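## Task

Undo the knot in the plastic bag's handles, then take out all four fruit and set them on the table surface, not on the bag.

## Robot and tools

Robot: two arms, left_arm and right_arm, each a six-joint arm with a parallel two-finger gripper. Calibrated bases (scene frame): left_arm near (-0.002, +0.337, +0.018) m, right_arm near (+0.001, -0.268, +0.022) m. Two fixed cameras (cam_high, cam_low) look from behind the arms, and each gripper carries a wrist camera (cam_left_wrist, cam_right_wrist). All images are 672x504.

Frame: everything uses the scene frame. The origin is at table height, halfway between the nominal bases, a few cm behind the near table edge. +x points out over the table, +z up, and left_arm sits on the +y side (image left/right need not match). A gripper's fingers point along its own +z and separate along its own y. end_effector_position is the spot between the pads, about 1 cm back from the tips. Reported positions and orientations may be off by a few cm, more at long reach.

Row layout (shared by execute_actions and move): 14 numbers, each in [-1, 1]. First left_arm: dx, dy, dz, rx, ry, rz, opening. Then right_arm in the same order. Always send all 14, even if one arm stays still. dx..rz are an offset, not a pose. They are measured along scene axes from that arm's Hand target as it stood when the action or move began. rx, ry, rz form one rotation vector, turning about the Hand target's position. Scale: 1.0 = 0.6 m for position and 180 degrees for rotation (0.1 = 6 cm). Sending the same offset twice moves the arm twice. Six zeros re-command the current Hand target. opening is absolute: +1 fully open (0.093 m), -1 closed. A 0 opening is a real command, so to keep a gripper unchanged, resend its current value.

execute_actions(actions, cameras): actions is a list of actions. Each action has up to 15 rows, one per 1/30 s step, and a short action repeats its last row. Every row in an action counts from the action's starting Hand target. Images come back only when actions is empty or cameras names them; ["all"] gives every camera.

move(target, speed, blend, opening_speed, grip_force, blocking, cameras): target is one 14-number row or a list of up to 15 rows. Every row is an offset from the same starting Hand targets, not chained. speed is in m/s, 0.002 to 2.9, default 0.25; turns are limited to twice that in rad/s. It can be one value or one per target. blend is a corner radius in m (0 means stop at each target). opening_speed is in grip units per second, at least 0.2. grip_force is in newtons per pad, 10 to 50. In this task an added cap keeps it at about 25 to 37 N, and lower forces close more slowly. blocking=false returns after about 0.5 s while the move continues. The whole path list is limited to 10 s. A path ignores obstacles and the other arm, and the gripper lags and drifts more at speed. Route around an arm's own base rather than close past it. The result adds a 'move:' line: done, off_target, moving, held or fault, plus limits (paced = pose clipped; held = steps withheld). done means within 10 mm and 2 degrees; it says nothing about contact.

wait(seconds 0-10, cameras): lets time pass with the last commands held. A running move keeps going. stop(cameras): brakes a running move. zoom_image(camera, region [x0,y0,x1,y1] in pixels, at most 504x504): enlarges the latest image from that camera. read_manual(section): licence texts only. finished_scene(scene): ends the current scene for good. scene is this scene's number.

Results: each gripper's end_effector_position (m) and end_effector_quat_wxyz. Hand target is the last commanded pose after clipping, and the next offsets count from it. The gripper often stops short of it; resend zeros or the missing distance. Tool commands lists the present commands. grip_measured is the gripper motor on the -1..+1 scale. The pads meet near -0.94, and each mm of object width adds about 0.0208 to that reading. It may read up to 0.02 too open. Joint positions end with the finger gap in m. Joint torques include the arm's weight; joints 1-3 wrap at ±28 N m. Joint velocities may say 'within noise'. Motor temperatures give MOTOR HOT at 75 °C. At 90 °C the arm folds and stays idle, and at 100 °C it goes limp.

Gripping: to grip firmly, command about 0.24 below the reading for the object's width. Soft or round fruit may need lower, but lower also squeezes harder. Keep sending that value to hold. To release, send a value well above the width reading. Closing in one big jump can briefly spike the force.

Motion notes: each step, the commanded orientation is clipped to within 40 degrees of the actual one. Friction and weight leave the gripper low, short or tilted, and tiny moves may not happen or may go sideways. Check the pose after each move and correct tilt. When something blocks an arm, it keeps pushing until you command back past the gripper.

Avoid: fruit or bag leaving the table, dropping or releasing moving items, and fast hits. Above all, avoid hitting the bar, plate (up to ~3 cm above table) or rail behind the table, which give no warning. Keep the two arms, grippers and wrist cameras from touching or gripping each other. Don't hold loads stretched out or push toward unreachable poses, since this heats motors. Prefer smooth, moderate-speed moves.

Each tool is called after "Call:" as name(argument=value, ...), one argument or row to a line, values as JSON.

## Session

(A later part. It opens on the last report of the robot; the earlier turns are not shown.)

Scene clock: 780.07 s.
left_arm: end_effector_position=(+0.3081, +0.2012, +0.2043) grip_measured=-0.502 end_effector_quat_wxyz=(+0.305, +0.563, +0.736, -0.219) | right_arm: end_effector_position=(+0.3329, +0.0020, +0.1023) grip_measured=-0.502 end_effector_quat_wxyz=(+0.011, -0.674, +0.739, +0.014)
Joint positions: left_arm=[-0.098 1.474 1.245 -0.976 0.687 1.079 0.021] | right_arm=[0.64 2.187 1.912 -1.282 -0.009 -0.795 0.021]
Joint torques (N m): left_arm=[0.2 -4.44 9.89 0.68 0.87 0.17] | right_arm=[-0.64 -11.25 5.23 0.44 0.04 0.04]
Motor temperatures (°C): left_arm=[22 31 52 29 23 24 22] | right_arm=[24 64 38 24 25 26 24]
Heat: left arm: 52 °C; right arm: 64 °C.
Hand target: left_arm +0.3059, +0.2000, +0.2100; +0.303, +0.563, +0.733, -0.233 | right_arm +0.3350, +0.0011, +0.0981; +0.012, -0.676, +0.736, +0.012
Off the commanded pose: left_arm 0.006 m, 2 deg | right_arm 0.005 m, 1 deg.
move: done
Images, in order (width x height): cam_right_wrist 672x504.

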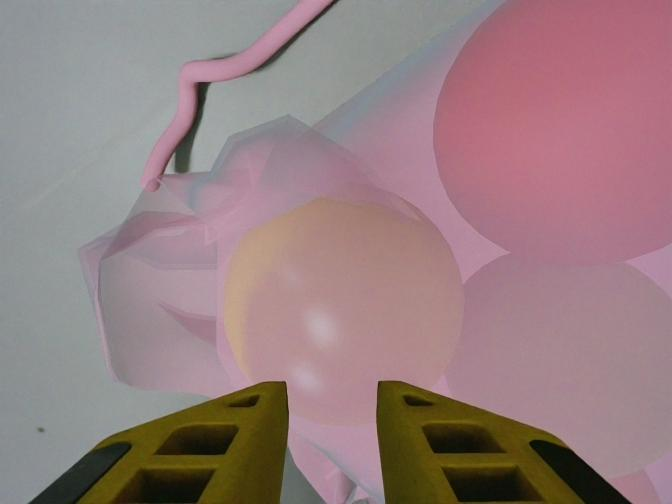

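Call:
move(
  target=[
    [0, 0, 0, 0, 0, 0, -0.5, 0.0, 0.0, -0.0283, 0, 0, 0, -0.5],
    [0, 0, 0, 0, 0, 0, -0.5, 0.0, 0.0, -0.0283, 0, 0, 0, -1.0],
  ],
  speed=0.08,
  opening_speed=0.4,
  cameras=["cam_right_wrist"],
)

Scene clock: 785.80 s.
left_arm: end_effector_position=(+0.3081, +0.2012, +0.2043) grip_measured=-0.502 end_effector_quat_wxyz=(+0.305, +0.563, +0.736, -0.219) | right_arm: end_effector_position=(+0.3403, +0.0081, +0.0984) grip_measured=-0.981 end_effector_quat_wxyz=(+0.036, -0.674, +0.738, +0.013)
Joint positions: left_arm=[-0.098 1.474 1.245 -0.976 0.687 1.079 0.021] | right_arm=[0.64 2.175 1.876 -1.207 -0.009 -0.797 0]
Joint torques (N m): left_arm=[0.16 -4.34 9.87 0.67 0.88 0.17] | right_arm=[-0.76 -9.89 3.25 0.38 -0.03 0.05]
Motor temperatures (°C): left_arm=[22 31 52 28 23 24 22] | right_arm=[24 63 37 24 25 26 24]
Heat: left arm: 52 °C; right arm: 63 °C.
Hand target: left_arm +0.3059, +0.2000, +0.2100; +0.303, +0.563, +0.733, -0.233 | right_arm +0.3350, +0.0010, +0.0811; +0.012, -0.676, +0.736, +0.012
Off the commanded pose: left_arm 0.006 m, 2 deg | right_arm 0.019 m, 3 deg.
move: off_target (right_arm); target 2's new opening was sent with right_arm's hand 0.016 m and 2 deg from that target
Images, in order (width x height): cam_right_wrist 672x504.

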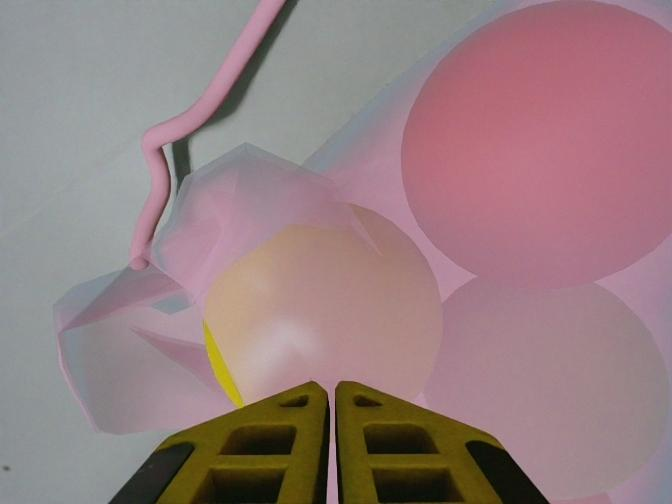

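Call:
move(
  target=[
    [0, 0, 0, 0, 0, 0, -0.5, 0.0, 0.0, 0.075, 0, 0, 0, -1.0],
  ],
  speed=0.1,
  cameras=["cam_right_wrist"],
)

Scene clock: 788.93 s.
left_arm: end_effector_position=(+0.3081, +0.2012, +0.2043) grip_measured=-0.502 end_effector_quat_wxyz=(+0.305, +0.563, +0.736, -0.219) | right_arm: end_effector_position=(+0.3324, +0.0009, +0.1251) grip_measured=-0.981 end_effector_quat_wxyz=(+0.014, -0.674, +0.738, +0.014)
Joint positions: left_arm=[-0.098 1.474 1.245 -0.976 0.687 1.079 0.021] | right_arm=[0.64 2.175 1.984 -1.359 -0.009 -0.797 0]
Joint torques (N m): left_arm=[0.2 -4.36 9.91 0.7 0.87 0.18] | right_arm=[-0.51 -10.37 8.42 0.15 -0.03 0.04]
Motor temperatures (°C): left_arm=[22 31 52 28 23 24 22] | right_arm=[24 63 37 24 25 26 25]
Heat: left arm: 52 °C; right arm: 63 °C.
Hand target: left_arm +0.3059, +0.2000, +0.2100; +0.303, +0.563, +0.733, -0.233 | right_arm +0.3350, +0.0010, +0.1262; +0.012, -0.676, +0.736, +0.012
Off the commanded pose: left_arm 0.006 m, 2 deg | right_arm 0.003 m, 0 deg.
move: done
Images, in order (width x height): cam_right_wrist 672x504.

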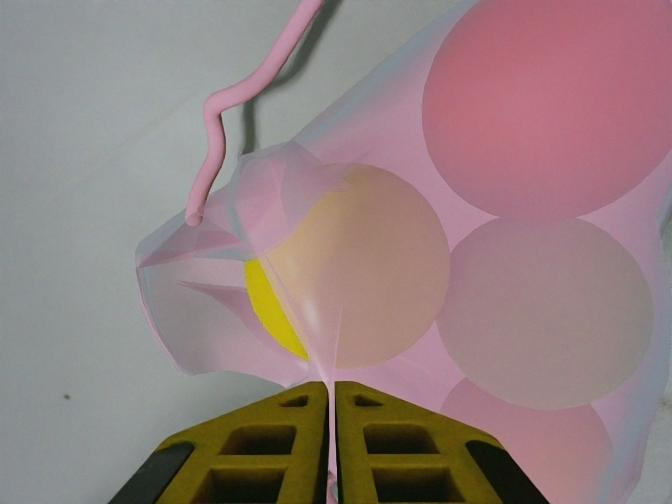

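Call:
move(
  target=[
    [0, 0, 0, 0, 0, 0, -0.5, 0.125, -0.1017, 0.023, 0, 0, 0, -1.0],
  ],
  speed=0.1,
  cameras=["cam_right_wrist", "cam_left_wrist"],
)

Scene clock: 794.17 s.
left_arm: end_effector_position=(+0.3081, +0.2012, +0.2043) grip_measured=-0.502 end_effector_quat_wxyz=(+0.305, +0.563, +0.736, -0.219) | right_arm: end_effector_position=(+0.4094, -0.0614, +0.1441) grip_measured=-0.981 end_effector_quat_wxyz=(+0.020, -0.672, +0.741, +0.010)
Joint positions: left_arm=[-0.098 1.474 1.245 -0.976 0.687 1.079 0.021] | right_arm=[0.428 2.351 2.361 -1.55 -0.009 -1.002 0]
Joint torques (N m): left_arm=[0.24 -4.36 9.88 0.66 0.88 0.17] | right_arm=[-0.27 -10.43 8.44 0.14 -0.05 0.01]
Motor temperatures (°C): left_arm=[22 31 52 28 23 24 22] | right_arm=[24 62 37 24 25 26 25]
Heat: left arm: 52 °C; right arm: 62 °C.
Hand target: left_arm +0.3059, +0.2000, +0.2100; +0.303, +0.563, +0.733, -0.233 | right_arm +0.4099, -0.0600, +0.1400; +0.012, -0.676, +0.736, +0.012
Off the commanded pose: left_arm 0.006 m, 2 deg | right_arm 0.004 m, 1 deg.
move: done
Images, in order (width x height): cam_left_wrist 672x504, cam_right_wrist 672x504.

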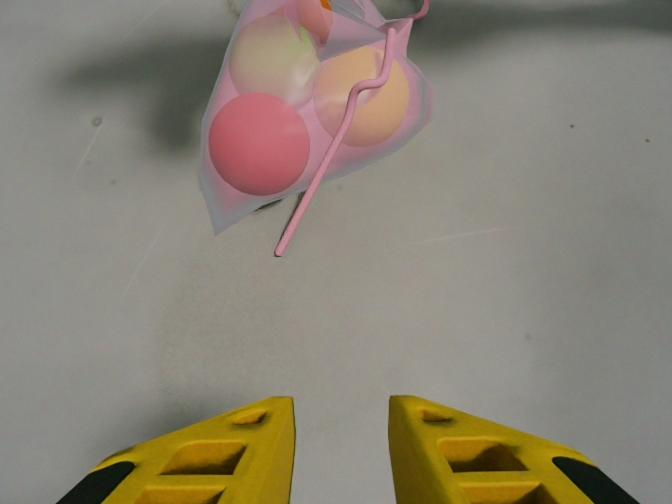

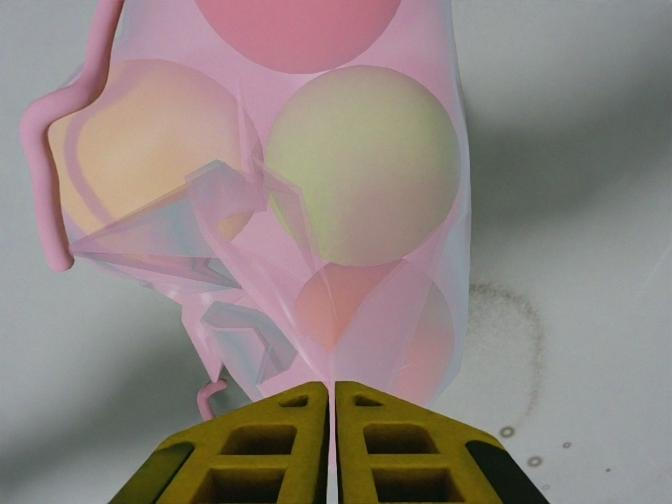

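Call:
move(
  target=[
    [0, 0, 0, 0, 0, 0, -0.5, 0.0, 0.0, -0.04, 0, 0, 0, -1.0],
    [0, 0, 0, 0, 0, 0, -0.5, 0.0, 0.0, -0.04, 0, 0, 0, -0.55],
    [0, 0, 0, 0, 0, 0, -0.5, -0.11, 0.0, 0.06, 0, 0, 0, -0.55],
  ],
  speed=0.1,
  opening_speed=0.5,
  cameras=["cam_right_wrist", "cam_left_wrist"],
)

Scene clock: 807.40 s.
left_arm: end_effector_position=(+0.3081, +0.2012, +0.2043) grip_measured=-0.502 end_effector_quat_wxyz=(+0.305, +0.563, +0.736, -0.219) | right_arm: end_effector_position=(+0.3521, -0.0585, +0.1627) grip_measured=-0.552 end_effector_quat_wxyz=(+0.006, -0.677, +0.736, +0.014)
Joint positions: left_arm=[-0.098 1.474 1.245 -0.976 0.687 1.079 0.021] | right_arm=[0.499 2.13 2.069 -1.507 -0.009 -0.946 0.019]
Joint torques (N m): left_arm=[0.23 -4.4 9.85 0.66 0.9 0.17] | right_arm=[0.54 -14.27 4.83 0.08 -0.02 0.23]
Motor temperatures (°C): left_arm=[22 31 52 28 23 24 22] | right_arm=[24 64 37 24 25 26 25]
Heat: left arm: 52 °C; right arm: 64 °C.
Hand target: left_arm +0.3059, +0.2000, +0.2100; +0.303, +0.563, +0.733, -0.233 | right_arm +0.3439, -0.0600, +0.1759; -0.012, +0.676, -0.736, -0.012
Off the commanded pose: left_arm 0.006 m, 2 deg | right_arm 0.016 m, 1 deg.
move: off_target (right_arm)
Images, in order (width x height): cam_left_wrist 672x504, cam_right_wrist 672x504.

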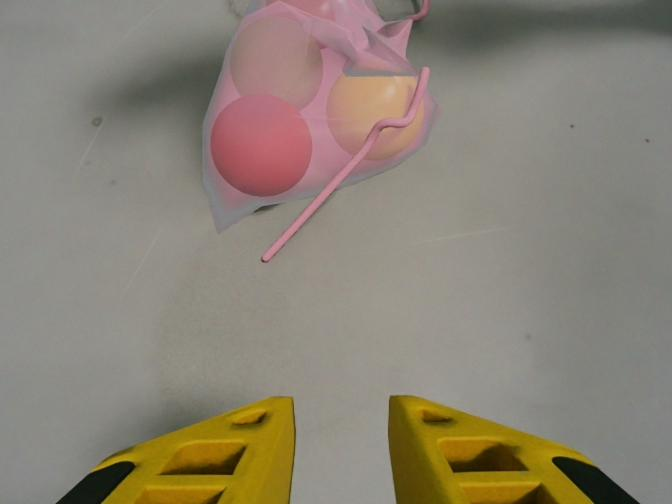

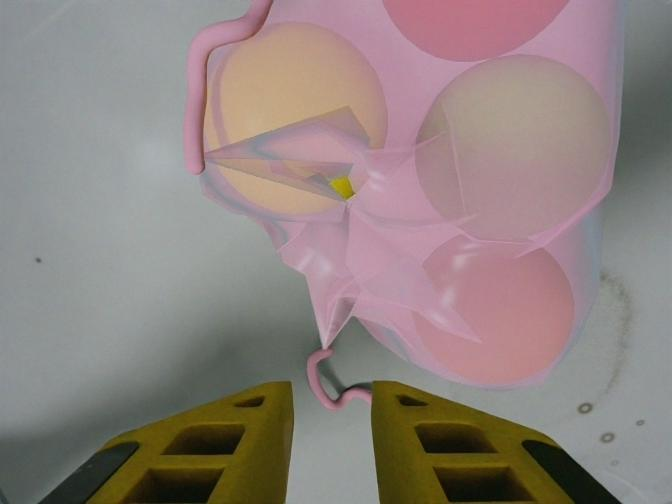

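Call:
move(
  target=[
    [0, 0, 0, 0, 0, 0, -0.5, -0.04, -0.25, 0.01, 0, 0, -0.4, -0.55],
    [0.0202, -0.3, -0.1433, 0, 0, 0, -0.5, -0.04, -0.25, 0.01, 0, 0, -0.85, -0.55],
  ],
  speed=0.22,
  blend=0.02,
  cameras=["cam_left_wrist", "cam_right_wrist"],
)

Scene clock: 834.43 s.
left_arm: end_effector_position=(+0.3066, +0.0284, +0.1176) grip_measured=-0.502 end_effector_quat_wxyz=(+0.280, +0.566, +0.738, -0.240) | right_arm: end_effector_position=(+0.3207, -0.2117, +0.1741) grip_measured=-0.552 end_effector_quat_wxyz=(+0.007, +0.558, +0.830, -0.011)
Joint positions: left_arm=[-0.611 1.749 1.148 -0.368 0.473 0.551 0.021] | right_arm=[0.165 1.773 1.628 -1.428 0.047 1.392 0.019]
Joint torques (N m): left_arm=[-0.79 -6.45 9.26 2 0.16 -0.12] | right_arm=[0.58 -9.02 7.45 0.07 0.17 0.19]
Motor temperatures (°C): left_arm=[22 31 52 29 23 24 22] | right_arm=[24 66 37 24 25 26 24]
Heat: left arm: 52 °C; right arm: 66 °C.
Hand target: left_arm +0.3181, +0.0200, +0.1240; +0.303, +0.563, +0.733, -0.233 | right_arm +0.3199, -0.2101, +0.1819; +0.015, +0.558, +0.830, -0.009
Off the commanded pose: left_arm 0.016 m, 3 deg | right_arm 0.008 m, 1 deg.
move: off_target (left_arm)
Images, in order (width x height): cam_left_wrist 672x504, cam_right_wrist 672x504.

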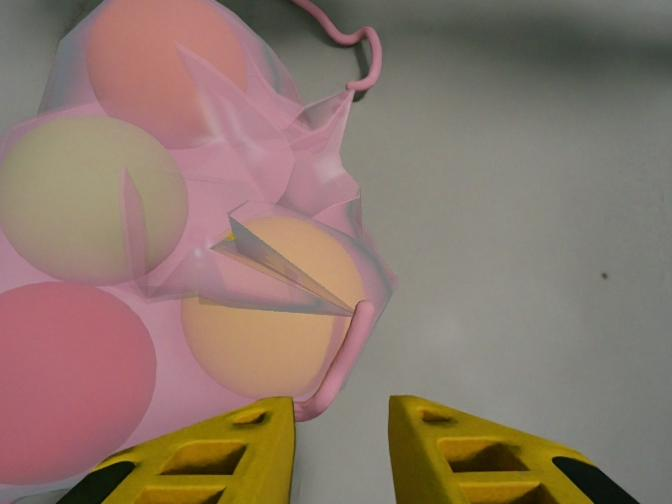

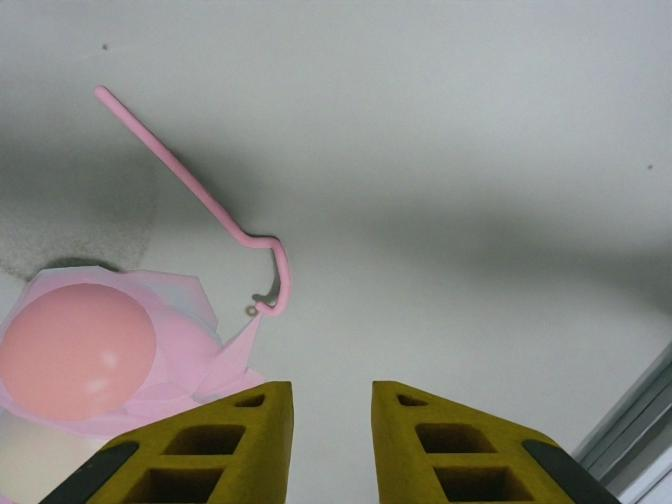

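Call:
move(
  target=[
    [-0.0143, -0.0335, -0.0748, 0, 0, 0, -0.55, 0, 0, 0, 0, 0, 0, -0.55],
  ],
  speed=0.1,
  cameras=["cam_left_wrist"],
)

Scene clock: 843.70 s.
left_arm: end_effector_position=(+0.3060, +0.0031, +0.0825) grip_measured=-0.548 end_effector_quat_wxyz=(+0.292, +0.567, +0.732, -0.239) | right_arm: end_effector_position=(+0.3207, -0.2117, +0.1741) grip_measured=-0.552 end_effector_quat_wxyz=(+0.007, +0.558, +0.830, -0.011)
Joint positions: left_arm=[-0.669 1.845 1.095 -0.171 0.437 0.502 0.019] | right_arm=[0.165 1.773 1.628 -1.428 0.047 1.393 0.019]
Joint torques (N m): left_arm=[-0.76 -7.09 6.28 2.07 0.14 -0.12] | right_arm=[0.68 -8.88 7.28 0.07 0.19 0.23]
Motor temperatures (°C): left_arm=[22 32 53 30 23 24 22] | right_arm=[24 64 38 24 25 26 24]
Heat: left arm: 53 °C; right arm: 64 °C.
Hand target: left_arm +0.3094, -0.0002, +0.0792; +0.303, +0.563, +0.733, -0.233 | right_arm +0.3199, -0.2100, +0.1819; +0.015, +0.558, +0.830, -0.009
Off the commanded pose: left_arm 0.006 m, 1 deg | right_arm 0.008 m, 1 deg.
move: done
Images, in order (width x height): cam_left_wrist 672x504.

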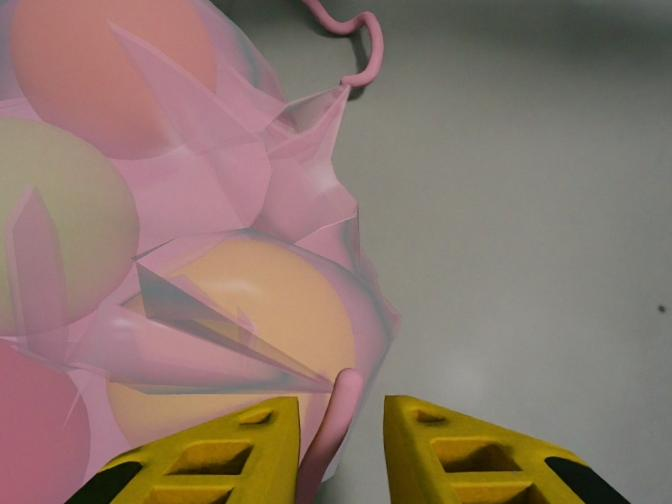

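Call:
move(
  target=[
    [0.0, 0.025, -0.055, 0, 0, 0, -0.55, 0, 0, 0, 0, 0, 0, -0.55],
  ],
  speed=0.08,
  cameras=["cam_left_wrist"],
)

Scene clock: 856.40 s.
left_arm: end_effector_position=(+0.3057, +0.0164, +0.0483) grip_measured=-0.548 end_effector_quat_wxyz=(+0.290, +0.560, +0.740, -0.234) | right_arm: end_effector_position=(+0.3207, -0.2117, +0.1741) grip_measured=-0.552 end_effector_quat_wxyz=(+0.007, +0.558, +0.830, -0.011)
Joint positions: left_arm=[-0.645 1.889 1.002 -0.046 0.437 0.507 0.019] | right_arm=[0.165 1.773 1.628 -1.428 0.047 1.393 0.019]
Joint torques (N m): left_arm=[0.14 -6.97 5.82 2.1 0.38 0.16] | right_arm=[0.64 -8.94 7.31 0.04 0.19 0.26]
Motor temperatures (°C): left_arm=[22 33 52 33 22 24 22] | right_arm=[24 63 38 24 25 26 24]
Heat: left arm: 52 °C; right arm: 63 °C.
Hand target: left_arm +0.3094, +0.0148, +0.0462; +0.303, +0.563, +0.733, -0.233 | right_arm +0.3199, -0.2100, +0.1819; +0.015, +0.558, +0.830, -0.009
Off the commanded pose: left_arm 0.005 m, 2 deg | right_arm 0.008 m, 1 deg.
move: done
Images, in order (width x height): cam_left_wrist 672x504.

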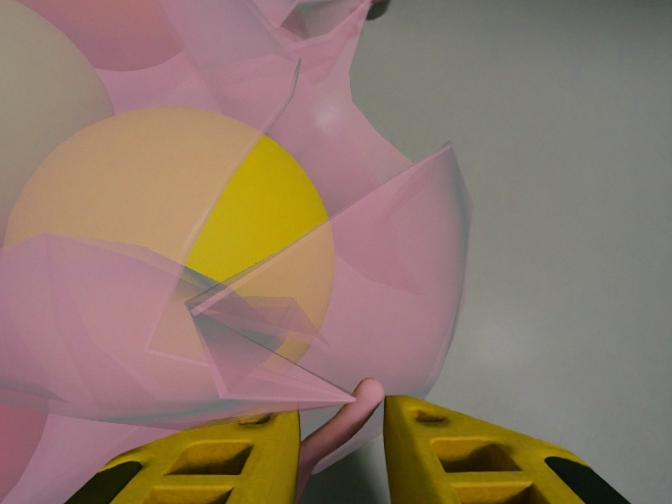

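Call:
move(
  target=[
    [0.0, 0.0, 0.0, 0, 0, 0, -1.0, 0, 0, 0, 0, 0, 0, -0.55],
  ],
  speed=0.08,
  opening_speed=0.5,
  cameras=["cam_left_wrist"],
)

Scene clock: 860.17 s.
left_arm: end_effector_position=(+0.3058, +0.0163, +0.0484) grip_measured=-0.988 end_effector_quat_wxyz=(+0.290, +0.560, +0.740, -0.234) | right_arm: end_effector_position=(+0.3207, -0.2117, +0.1741) grip_measured=-0.552 end_effector_quat_wxyz=(+0.007, +0.558, +0.830, -0.011)
Joint positions: left_arm=[-0.645 1.889 1.002 -0.046 0.437 0.507 0] | right_arm=[0.165 1.773 1.628 -1.428 0.047 1.393 0.019]
Joint torques (N m): left_arm=[-0.02 -6.98 5.79 2.06 0.35 0.18] | right_arm=[0.69 -8.98 7.5 0.07 0.18 0.22]
Motor temperatures (°C): left_arm=[22 33 52 33 22 24 22] | right_arm=[24 62 39 24 25 26 24]
Heat: left arm: 52 °C; right arm: 62 °C.
Hand target: left_arm +0.3094, +0.0148, +0.0462; +0.303, +0.563, +0.733, -0.233 | right_arm +0.3199, -0.2100, +0.1819; +0.015, +0.558, +0.830, -0.009
Off the commanded pose: left_arm 0.004 m, 2 deg | right_arm 0.008 m, 1 deg.
move: done
Images, in order (width x height): cam_left_wrist 672x504.

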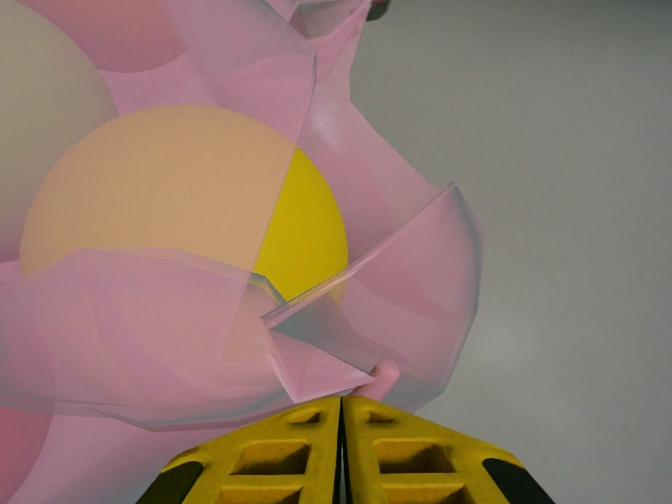

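Call:
move(
  target=[
    [-0.005, 0.03, 0.04, 0, 0, 0, -0.5, 0, 0, 0, 0, 0, 0, -0.55],
  ],
  speed=0.1,
  cameras=["cam_left_wrist"],
)

Scene clock: 863.70 s.
left_arm: end_effector_position=(+0.3173, +0.0269, +0.0715) grip_measured=-0.502 end_effector_quat_wxyz=(+0.321, +0.558, +0.732, -0.225) | right_arm: end_effector_position=(+0.3207, -0.2117, +0.1741) grip_measured=-0.552 end_effector_quat_wxyz=(+0.007, +0.558, +0.830, -0.011)
Joint positions: left_arm=[-0.61 1.823 0.99 -0.048 0.44 0.537 0.021] | right_arm=[0.165 1.773 1.628 -1.428 0.047 1.393 0.019]
Joint torques (N m): left_arm=[0.14 -9.05 5.97 1.2 0.58 0.15] | right_arm=[0.7 -8.8 7.34 0.06 0.18 0.21]
Motor temperatures (°C): left_arm=[22 34 51 33 22 24 22] | right_arm=[24 62 39 24 25 26 24]
Heat: left arm: 51 °C; right arm: 62 °C.
Hand target: left_arm +0.3065, +0.0328, +0.0703; +0.303, +0.563, +0.733, -0.233 | right_arm +0.3199, -0.2100, +0.1819; +0.015, +0.558, +0.830, -0.009
Off the commanded pose: left_arm 0.012 m, 2 deg | right_arm 0.008 m, 1 deg.
move: off_target (left_arm)
Images, in order (width x height): cam_left_wrist 672x504.

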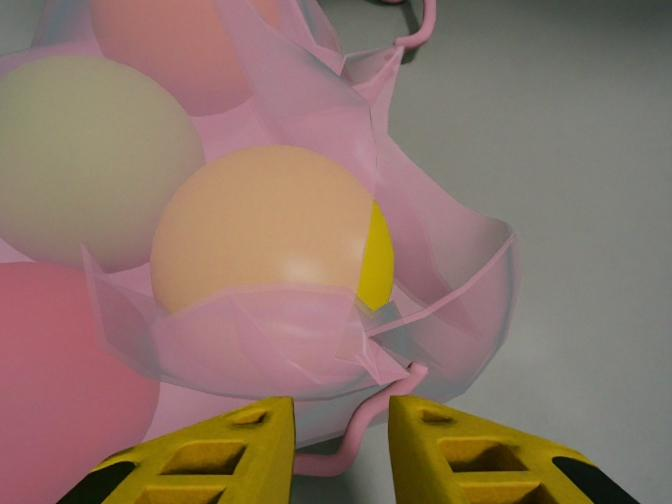

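Call:
move(
  target=[
    [0.0075, 0.0253, -0.065, 0, 0, 0, -0.5, 0, 0, 0, 0, 0, 0, -0.55],
  ],
  speed=0.1,
  cameras=["cam_left_wrist"],
)

Scene clock: 885.03 s.
left_arm: end_effector_position=(+0.3091, +0.0512, +0.0310) grip_measured=-0.502 end_effector_quat_wxyz=(+0.289, +0.559, +0.744, -0.226) | right_arm: end_effector_position=(+0.3207, -0.2117, +0.1741) grip_measured=-0.552 end_effector_quat_wxyz=(+0.007, +0.558, +0.830, -0.011)
Joint positions: left_arm=[-0.562 1.876 0.913 -0.004 0.467 0.582 0.021] | right_arm=[0.165 1.773 1.628 -1.428 0.047 1.393 0.019]
Joint torques (N m): left_arm=[0.1 -6.69 5.59 1.99 0.59 0.19] | right_arm=[0.51 -8.87 7.46 0.08 0.2 0.24]
Motor temperatures (°C): left_arm=[22 35 50 31 22 24 22] | right_arm=[24 60 39 24 25 26 24]
Heat: left arm: 50 °C; right arm: 60 °C.
Hand target: left_arm +0.3110, +0.0481, +0.0312; +0.303, +0.563, +0.733, -0.233 | right_arm +0.3199, -0.2100, +0.1819; +0.015, +0.558, +0.830, -0.009
Off the commanded pose: left_arm 0.004 m, 2 deg | right_arm 0.008 m, 1 deg.
move: done
Images, in order (width x height): cam_left_wrist 672x504.

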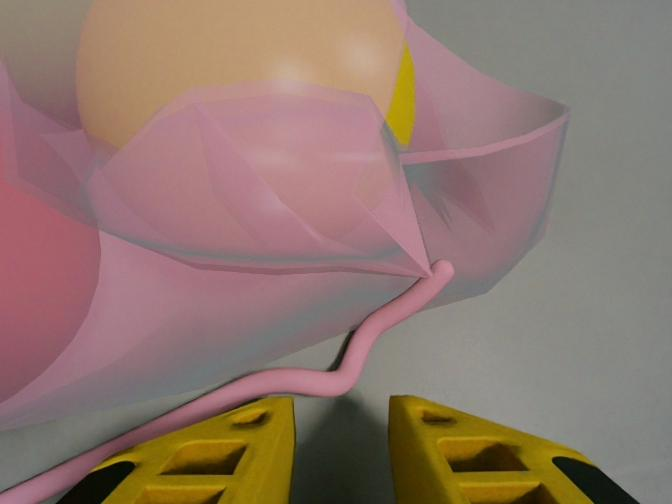

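Call:
move(
  target=[
    [-0.0083, -0.03, 0.05, 0, 0, -0.233, -0.5, 0, 0, 0, 0, 0, 0, -0.55],
    [-0.0083, -0.05, 0.01, 0, 0, -0.233, -0.5, 0, 0, 0, 0, 0, 0, -0.55],
  ],
  speed=0.1,
  cameras=["cam_left_wrist"],
)

Scene clock: 900.73 s.
left_arm: end_effector_position=(+0.3025, +0.0268, +0.0361) grip_measured=-0.502 end_effector_quat_wxyz=(+0.186, +0.791, +0.487, -0.321) | right_arm: end_effector_position=(+0.3207, -0.2117, +0.1741) grip_measured=-0.552 end_effector_quat_wxyz=(+0.007, +0.558, +0.830, -0.011)
Joint positions: left_arm=[-0.529 2.234 1.563 -0.86 0.743 1.492 0.021] | right_arm=[0.165 1.773 1.628 -1.428 0.047 1.393 0.019]
Joint torques (N m): left_arm=[-0.73 -8.96 7.43 0.68 0.93 -0.11] | right_arm=[0.65 -9.09 7.24 0.08 0.18 0.22]
Motor temperatures (°C): left_arm=[22 36 50 31 23 24 22] | right_arm=[24 59 39 24 25 26 24]
Heat: left arm: 50 °C; right arm: 59 °C.
Hand target: left_arm +0.3060, +0.0181, +0.0372; +0.199, +0.788, +0.483, -0.326 | right_arm +0.3199, -0.2100, +0.1819; +0.015, +0.558, +0.830, -0.009
Off the commanded pose: left_arm 0.010 m, 2 deg | right_arm 0.008 m, 1 deg.
move: done
Images, in order (width x height): cam_left_wrist 672x504.

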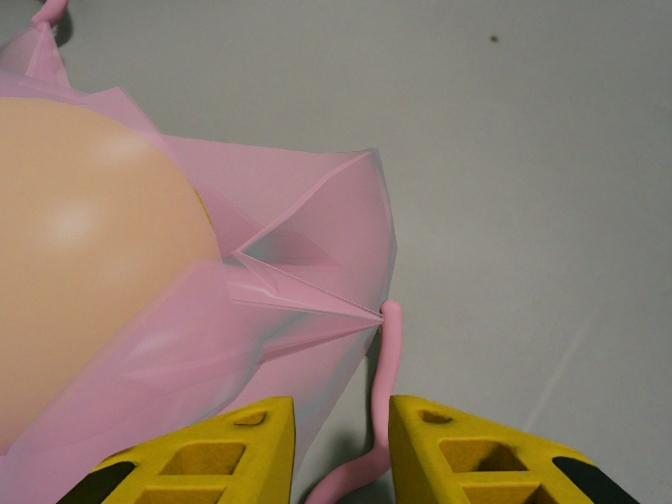

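Call:
move(
  target=[
    [-0.0178, 0.0, -0.01, 0, 0, 0, -0.5, 0, 0, 0, 0, 0, 0, -0.55],
    [-0.0265, -0.0075, -0.0317, 0, 0, 0, -0.5, 0, 0, 0, 0, 0, 0, -0.55],
  ],
  speed=0.08,
  cameras=["cam_left_wrist"],
)

Scene clock: 909.30 s.
left_arm: end_effector_position=(+0.2926, +0.0184, +0.0194) grip_measured=-0.502 end_effector_quat_wxyz=(+0.192, +0.792, +0.485, -0.319) | right_arm: end_effector_position=(+0.3207, -0.2117, +0.1741) grip_measured=-0.552 end_effector_quat_wxyz=(+0.007, +0.558, +0.830, -0.011)
Joint positions: left_arm=[-0.557 2.234 1.485 -0.741 0.743 1.453 0.021] | right_arm=[0.165 1.773 1.628 -1.428 0.047 1.393 0.019]
Joint torques (N m): left_arm=[-0.76 -9.54 5.09 0.88 0.9 -0.09] | right_arm=[0.68 -8.94 7.49 0.07 0.17 0.26]
Motor temperatures (°C): left_arm=[22 37 50 30 23 24 22] | right_arm=[24 59 39 24 25 26 24]
Heat: left arm: 50 °C; right arm: 59 °C.
Hand target: left_arm +0.2901, +0.0136, +0.0182; +0.199, +0.788, +0.483, -0.326 | right_arm +0.3199, -0.2100, +0.1819; +0.015, +0.558, +0.830, -0.009
Off the commanded pose: left_arm 0.006 m, 1 deg | right_arm 0.008 m, 1 deg.
move: done
Images, in order (width x height): cam_left_wrist 672x504.

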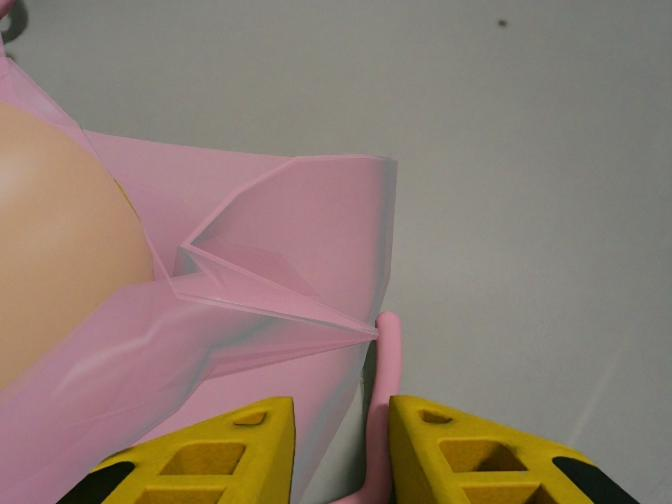

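Call:
move(
  target=[
    [0.0, 0.0, 0.0, 0, 0, 0, -1.0, 0, 0, 0, 0, 0, 0, -0.55],
  ],
  speed=0.08,
  opening_speed=0.5,
  cameras=["cam_left_wrist"],
)

Scene clock: 912.80 s.
left_arm: end_effector_position=(+0.2930, +0.0182, +0.0194) grip_measured=-0.906 end_effector_quat_wxyz=(+0.193, +0.792, +0.485, -0.318) | right_arm: end_effector_position=(+0.3207, -0.2117, +0.1741) grip_measured=-0.552 end_effector_quat_wxyz=(+0.007, +0.558, +0.830, -0.011)
Joint positions: left_arm=[-0.557 2.234 1.485 -0.738 0.743 1.452 0.002] | right_arm=[0.165 1.773 1.628 -1.428 0.047 1.393 0.019]
Joint torques (N m): left_arm=[-0.77 -9.61 5.12 0.76 0.91 -0.11] | right_arm=[0.72 -8.95 7.34 0.08 0.18 0.24]
Motor temperatures (°C): left_arm=[22 38 50 30 23 24 22] | right_arm=[24 59 39 24 25 26 24]
Heat: left arm: 50 °C; right arm: 59 °C.
Hand target: left_arm +0.2901, +0.0136, +0.0182; +0.199, +0.788, +0.483, -0.326 | right_arm +0.3199, -0.2100, +0.1819; +0.015, +0.558, +0.830, -0.009
Off the commanded pose: left_arm 0.006 m, 1 deg | right_arm 0.008 m, 1 deg.
move: done
Images, in order (width x height): cam_left_wrist 672x504.

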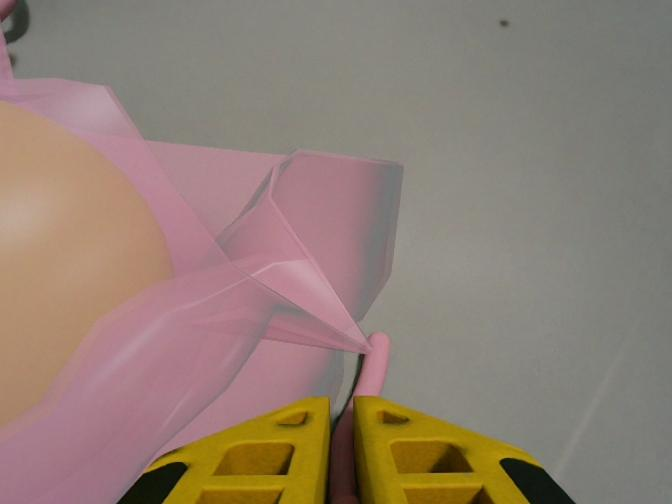

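Call:
move(
  target=[
    [-0.0633, 0.05, 0.01, 0, 0, 0, -1.0, 0.0, 0, 0, 0, 0, 0, -0.5],
  ],
  speed=0.08,
  cameras=["cam_left_wrist"],
)

Scene clock: 923.20 s.
left_arm: end_effector_position=(+0.2468, +0.0438, +0.0179) grip_measured=-0.906 end_effector_quat_wxyz=(+0.180, +0.784, +0.489, -0.337) | right_arm: end_effector_position=(+0.3207, -0.2117, +0.1741) grip_measured=-0.502 end_effector_quat_wxyz=(+0.007, +0.558, +0.830, -0.011)
Joint positions: left_arm=[-0.557 2.1 1.239 -0.668 0.767 1.452 0.002] | right_arm=[0.165 1.773 1.628 -1.428 0.047 1.393 0.021]
Joint torques (N m): left_arm=[0.32 -10.58 4.63 0.73 0.64 0.1] | right_arm=[0.65 -8.85 7.43 0.05 0.16 0.23]
Motor temperatures (°C): left_arm=[22 39 49 30 23 24 22] | right_arm=[24 59 40 24 25 26 24]
Heat: left arm: 49 °C; right arm: 59 °C.
Hand target: left_arm +0.2521, +0.0436, +0.0242; +0.199, +0.788, +0.483, -0.326 | right_arm +0.3199, -0.2100, +0.1819; +0.015, +0.558, +0.829, -0.009
Off the commanded pose: left_arm 0.008 m, 3 deg | right_arm 0.008 m, 1 deg.
move: off_target (left_arm)
Images, in order (width x height): cam_left_wrist 672x504.

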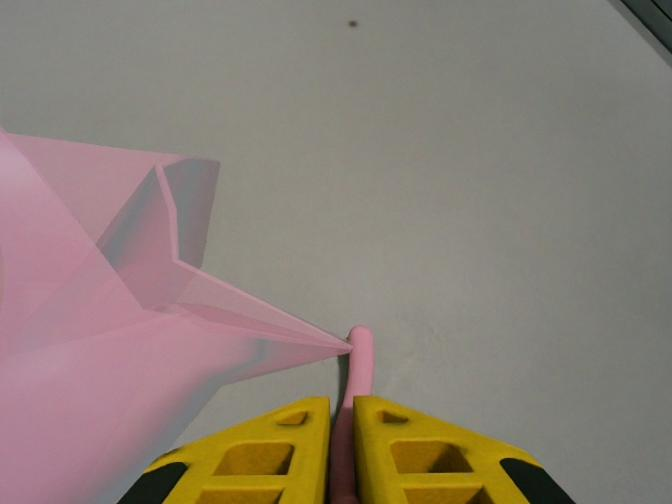

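Call:
move(
  target=[
    [0, 0, 0, 0, 0, 0, -1.0, 0.0417, 0.33, -0.05, 0, 0, 0, -0.5],
  ],
  speed=0.2,
  cameras=["cam_right_wrist"],
)

Scene clock: 929.43 s.
left_arm: end_effector_position=(+0.2469, +0.0437, +0.0179) grip_measured=-0.906 end_effector_quat_wxyz=(+0.180, +0.784, +0.489, -0.336) | right_arm: end_effector_position=(+0.3436, -0.0141, +0.1544) grip_measured=-0.502 end_effector_quat_wxyz=(+0.016, +0.555, +0.832, -0.004)
Joint positions: left_arm=[-0.557 2.1 1.239 -0.668 0.767 1.452 0.002] | right_arm=[0.622 2.222 2.178 -1.53 0.054 1.842 0.021]
Joint torques (N m): left_arm=[0.28 -10.62 4.6 0.7 0.61 0.11] | right_arm=[-0.06 -9.72 8.35 0.05 0.11 0.22]
Motor temperatures (°C): left_arm=[22 41 48 30 23 24 22] | right_arm=[24 59 40 24 25 26 24]
Heat: left arm: 48 °C; right arm: 59 °C.
Hand target: left_arm +0.2521, +0.0436, +0.0242; +0.199, +0.788, +0.483, -0.326 | right_arm +0.3449, -0.0119, +0.1519; +0.015, +0.558, +0.830, -0.009
Off the commanded pose: left_arm 0.008 m, 3 deg | right_arm 0.004 m, 1 deg.
move: off_target (left_arm)
Images, in order (width x height): cam_right_wrist 672x504.

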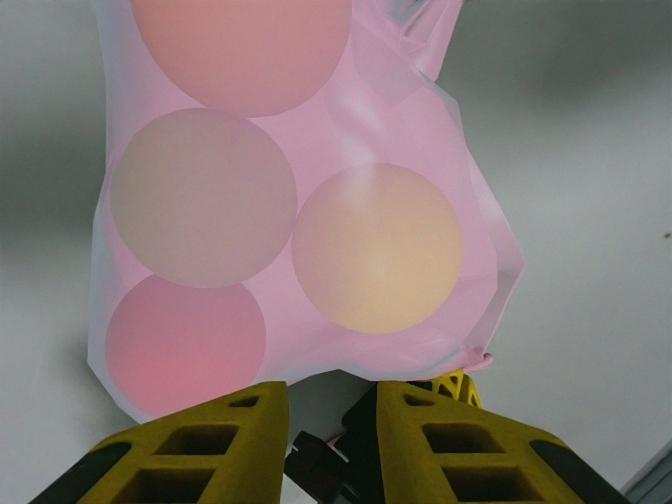

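Call:
move(
  target=[
    [0, 0, 0, 0, 0, 0, -1.0, -0.0327, -0.0047, -0.085, 0, 0, 0, -0.5],
  ],
  speed=0.12,
  cameras=["cam_right_wrist"],
)

Scene clock: 937.87 s.
left_arm: end_effector_position=(+0.2473, +0.0435, +0.0180) grip_measured=-0.906 end_effector_quat_wxyz=(+0.181, +0.785, +0.488, -0.336) | right_arm: end_effector_position=(+0.3289, -0.0174, +0.0993) grip_measured=-0.502 end_effector_quat_wxyz=(+0.013, +0.558, +0.830, -0.015)
Joint positions: left_arm=[-0.557 2.1 1.239 -0.665 0.767 1.452 0.002] | right_arm=[0.635 2.165 1.865 -1.299 0.055 1.864 0.021]
Joint torques (N m): left_arm=[0.28 -10.56 4.67 0.69 0.63 0.09] | right_arm=[0.5 -12.88 3.99 0.27 0.1 0.22]
Motor temperatures (°C): left_arm=[22 42 47 30 23 24 22] | right_arm=[24 60 40 24 25 26 24]
Heat: left arm: 47 °C; right arm: 60 °C.
Hand target: left_arm +0.2522, +0.0436, +0.0242; +0.199, +0.788, +0.483, -0.326 | right_arm +0.3254, -0.0149, +0.1008; +0.015, +0.558, +0.830, -0.009
Off the commanded pose: left_arm 0.008 m, 2 deg | right_arm 0.005 m, 1 deg.
move: done
Images, in order (width x height): cam_right_wrist 672x504.

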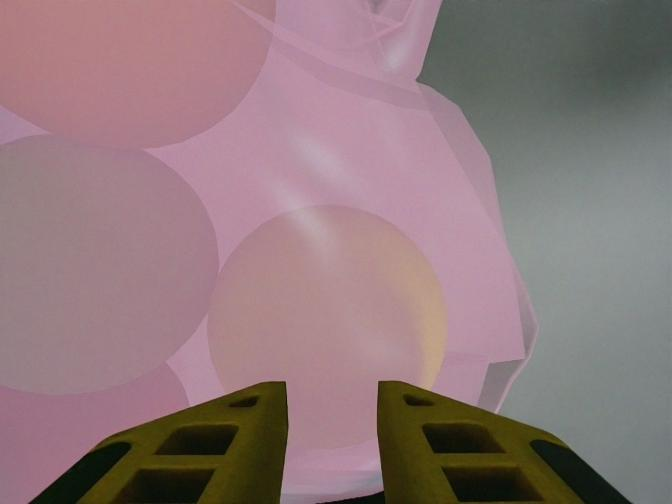

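Call:
move(
  target=[
    [0, 0, 0, 0, 0, 0, -1.0, -0.001, 0.005, -0.03, 0, 0, 0, -0.5],
    [0, 0, 0, 0, 0, 0, -1.0, -0.001, 0.005, -0.03, 0, 0, 0, -1.0],
  ],
  speed=0.08,
  opening_speed=0.4,
  cameras=["cam_right_wrist"],
)

Scene clock: 943.50 s.
left_arm: end_effector_position=(+0.2477, +0.0432, +0.0180) grip_measured=-0.906 end_effector_quat_wxyz=(+0.183, +0.785, +0.488, -0.335) | right_arm: end_effector_position=(+0.3320, -0.0114, +0.0981) grip_measured=-0.981 end_effector_quat_wxyz=(+0.020, +0.559, +0.829, +0.007)
Joint positions: left_arm=[-0.557 2.1 1.239 -0.662 0.767 1.452 0.002] | right_arm=[0.642 2.142 1.823 -1.233 0.055 1.87 0]
Joint torques (N m): left_arm=[0.27 -10.65 4.57 0.65 0.63 0.08] | right_arm=[0.49 -9.85 3.18 0.34 0.13 0.23]
Motor temperatures (°C): left_arm=[22 43 47 29 23 24 22] | right_arm=[24 60 39 24 25 26 24]
Heat: left arm: 47 °C; right arm: 60 °C.
Hand target: left_arm +0.2522, +0.0436, +0.0242; +0.199, +0.788, +0.483, -0.326 | right_arm +0.3248, -0.0119, +0.0829; +0.015, +0.558, +0.829, -0.009
Off the commanded pose: left_arm 0.008 m, 2 deg | right_arm 0.017 m, 2 deg.
move: off_target (right_arm); target 2's new opening was sent with right_arm's hand 0.014 m and 1 deg from that target
Images, in order (width x height): cam_right_wrist 672x504.

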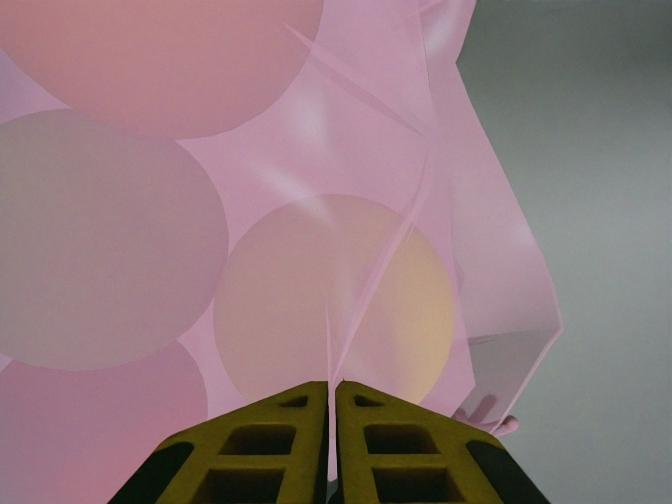

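Call:
move(
  target=[
    [0, 0, 0, 0, 0, 0, -1.0, 0.0, 0.0, 0.085, 0, 0, 0, -1.0],
    [0, 0, 0, 0, 0, 0, -1.0, 0.1, -0.03, 0.1, 0, 0, 0, -1.0],
  ],
  speed=0.1,
  blend=0.02,
  cameras=["cam_right_wrist", "cam_left_wrist", "cam_high"],
)

Scene clock: 947.43 s.
left_arm: end_effector_position=(+0.2630, +0.0361, +0.0269) grip_measured=-0.906 end_effector_quat_wxyz=(+0.222, +0.790, +0.475, -0.318) | right_arm: end_effector_position=(+0.3677, -0.0267, +0.1369) grip_measured=-0.981 end_effector_quat_wxyz=(-0.004, +0.554, +0.832, -0.022)
Joint positions: left_arm=[-0.551 2.08 1.239 -0.591 0.772 1.452 0.002] | right_arm=[0.556 2.341 2.31 -1.587 0.03 1.776 0]
Joint torques (N m): left_arm=[-0.27 -9.21 4.77 0.18 0.57 0.06] | right_arm=[-1.95 -11.45 9.58 0.18 0.31 0.08]
Motor temperatures (°C): left_arm=[22 43 47 29 23 24 22] | right_arm=[24 60 39 24 25 26 24]
Heat: left arm: 47 °C; right arm: 60 °C.
Hand target: left_arm +0.2521, +0.0435, +0.0242; +0.199, +0.788, +0.483, -0.326 | right_arm +0.3847, -0.0298, +0.1429; +0.015, +0.558, +0.830, -0.009
Off the commanded pose: left_arm 0.013 m, 3 deg | right_arm 0.018 m, 3 deg.
joint read past its limit (right arm) — joint 4 (wrist pitch), lower limit.
joint sent to its limit (right arm) — joint 4 (wrist pitch), lower limit. The joint targets still meet the commanded pose.
move: off_target (left_arm, right_arm)
Images, in order (width x height): cam_high 672x504, cam_left_wrist 672x504, cam_right_wrist 672x504.

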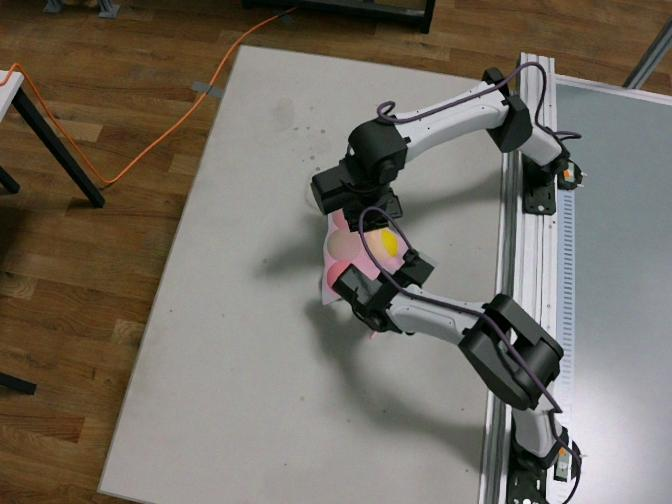

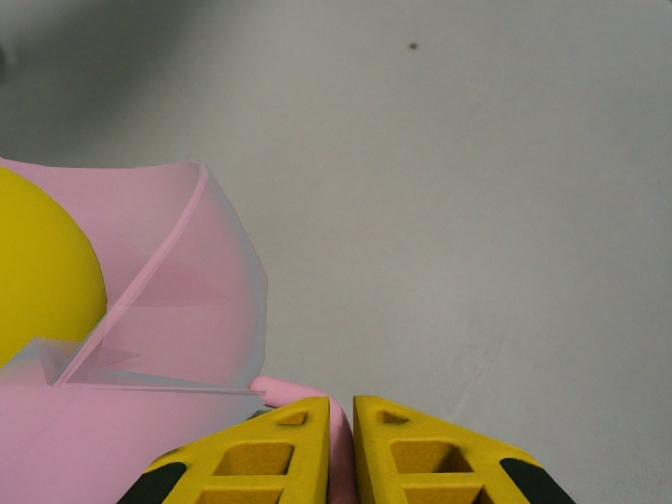

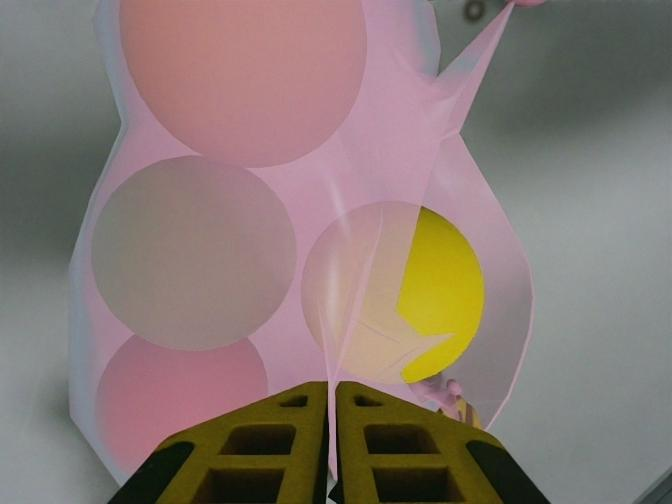

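Call:
move(
  target=[
    [0.075, 0.0417, 0.0, 0, 0, 0, -1.0, 0.0333, -0.0167, -0.0333, 0, 0, 0, -1.0],
  ],
  speed=0.08,
  cameras=["cam_right_wrist", "cam_left_wrist"],
)

Scene clock: 953.77 s.
left_arm: end_effector_position=(+0.3066, +0.0623, +0.0315) grip_measured=-0.906 end_effector_quat_wxyz=(+0.228, +0.792, +0.475, -0.310) | right_arm: end_effector_position=(+0.3905, -0.0371, +0.1241) grip_measured=-0.981 end_effector_quat_wxyz=(-0.003, +0.557, +0.830, -0.017)
Joint positions: left_arm=[-0.438 2.161 1.404 -0.764 0.773 1.603 0.002] | right_arm=[0.508 2.4 2.364 -1.572 0.03 1.735 0]
Joint torques (N m): left_arm=[-0.08 -7.49 6.91 -0.18 0.62 0.12] | right_arm=[-1.39 -11.07 8.7 0.26 0.34 0.03]
Motor temperatures (°C): left_arm=[22 42 46 29 22 24 22] | right_arm=[24 62 39 24 25 26 24]
Heat: left arm: 46 °C; right arm: 62 °C.
Hand target: left_arm +0.2972, +0.0686, +0.0242; +0.199, +0.788, +0.483, -0.326 | right_arm +0.4047, -0.0399, +0.1229; +0.015, +0.558, +0.830, -0.009
Off the commanded pose: left_arm 0.014 m, 4 deg | right_arm 0.015 m, 2 deg.
joint read past its limit (right arm) — joint 4 (wrist pitch), lower limit.
move: off_target (left_arm, right_arm)
Images, in order (width x height): cam_left_wrist 672x504, cam_right_wrist 672x504.

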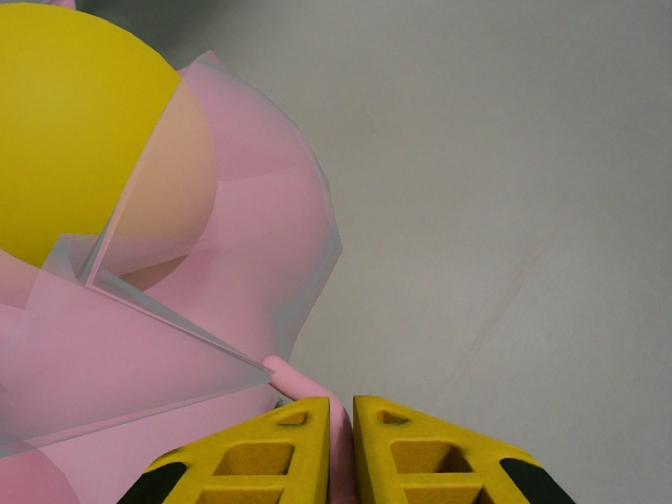

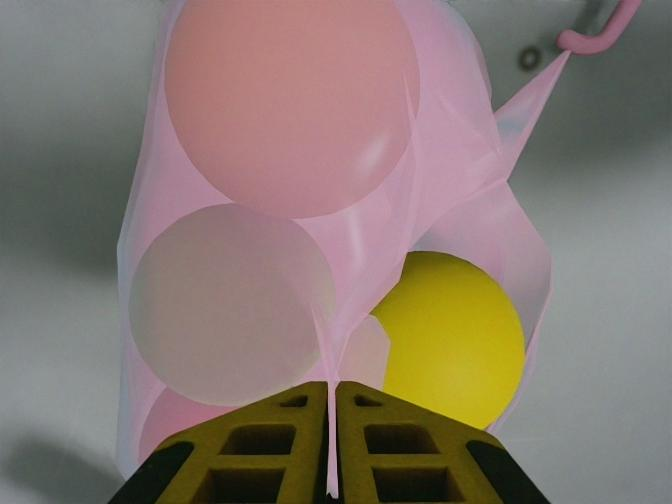

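Call:
move(
  target=[
    [0.0667, 0.02, 0.0, 0, 0, 0, -1.0, 0.01, 0.0, -0.02, 0, 0, 0, -1.0],
  ],
  speed=0.08,
  cameras=["cam_right_wrist", "cam_left_wrist"],
)

Scene clock: 971.30 s.
left_arm: end_effector_position=(+0.3407, +0.0771, +0.0293) grip_measured=-0.906 end_effector_quat_wxyz=(+0.216, +0.788, +0.480, -0.318) | right_arm: end_effector_position=(+0.4003, -0.0367, +0.1154) grip_measured=-0.981 end_effector_quat_wxyz=(+0.001, +0.559, +0.829, -0.009)
Joint positions: left_arm=[-0.371 2.289 1.616 -0.944 0.774 1.696 0.002] | right_arm=[0.497 2.419 2.364 -1.535 0.03 1.727 0]
Joint torques (N m): left_arm=[-0.05 -8.49 7.6 -0.15 0.55 0.21] | right_arm=[-1.16 -11.02 7.72 0.25 0.33 0.04]
Motor temperatures (°C): left_arm=[22 39 47 28 22 24 22] | right_arm=[24 61 41 24 25 26 25]
Heat: left arm: 47 °C; right arm: 61 °C.
Hand target: left_arm +0.3372, +0.0806, +0.0241; +0.199, +0.788, +0.483, -0.326 | right_arm +0.4107, -0.0398, +0.1110; +0.015, +0.558, +0.830, -0.009
Off the commanded pose: left_arm 0.007 m, 2 deg | right_arm 0.012 m, 2 deg.
move: off_target (right_arm)
Images, in order (width x height): cam_left_wrist 672x504, cam_right_wrist 672x504.

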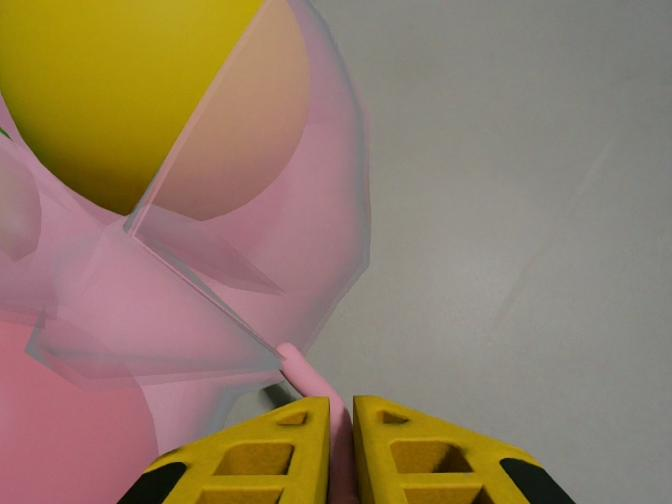

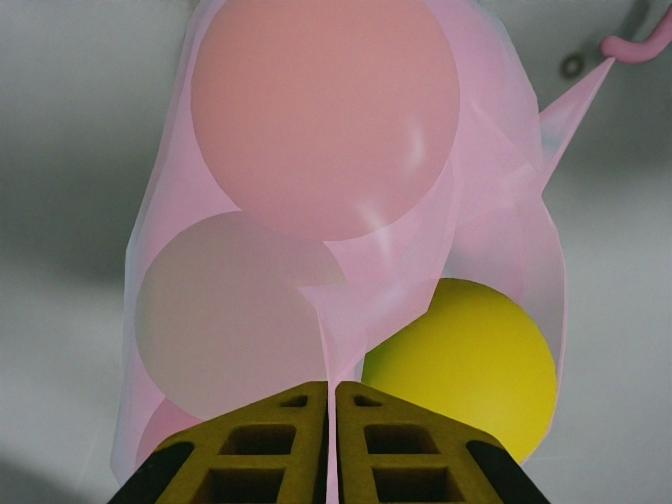

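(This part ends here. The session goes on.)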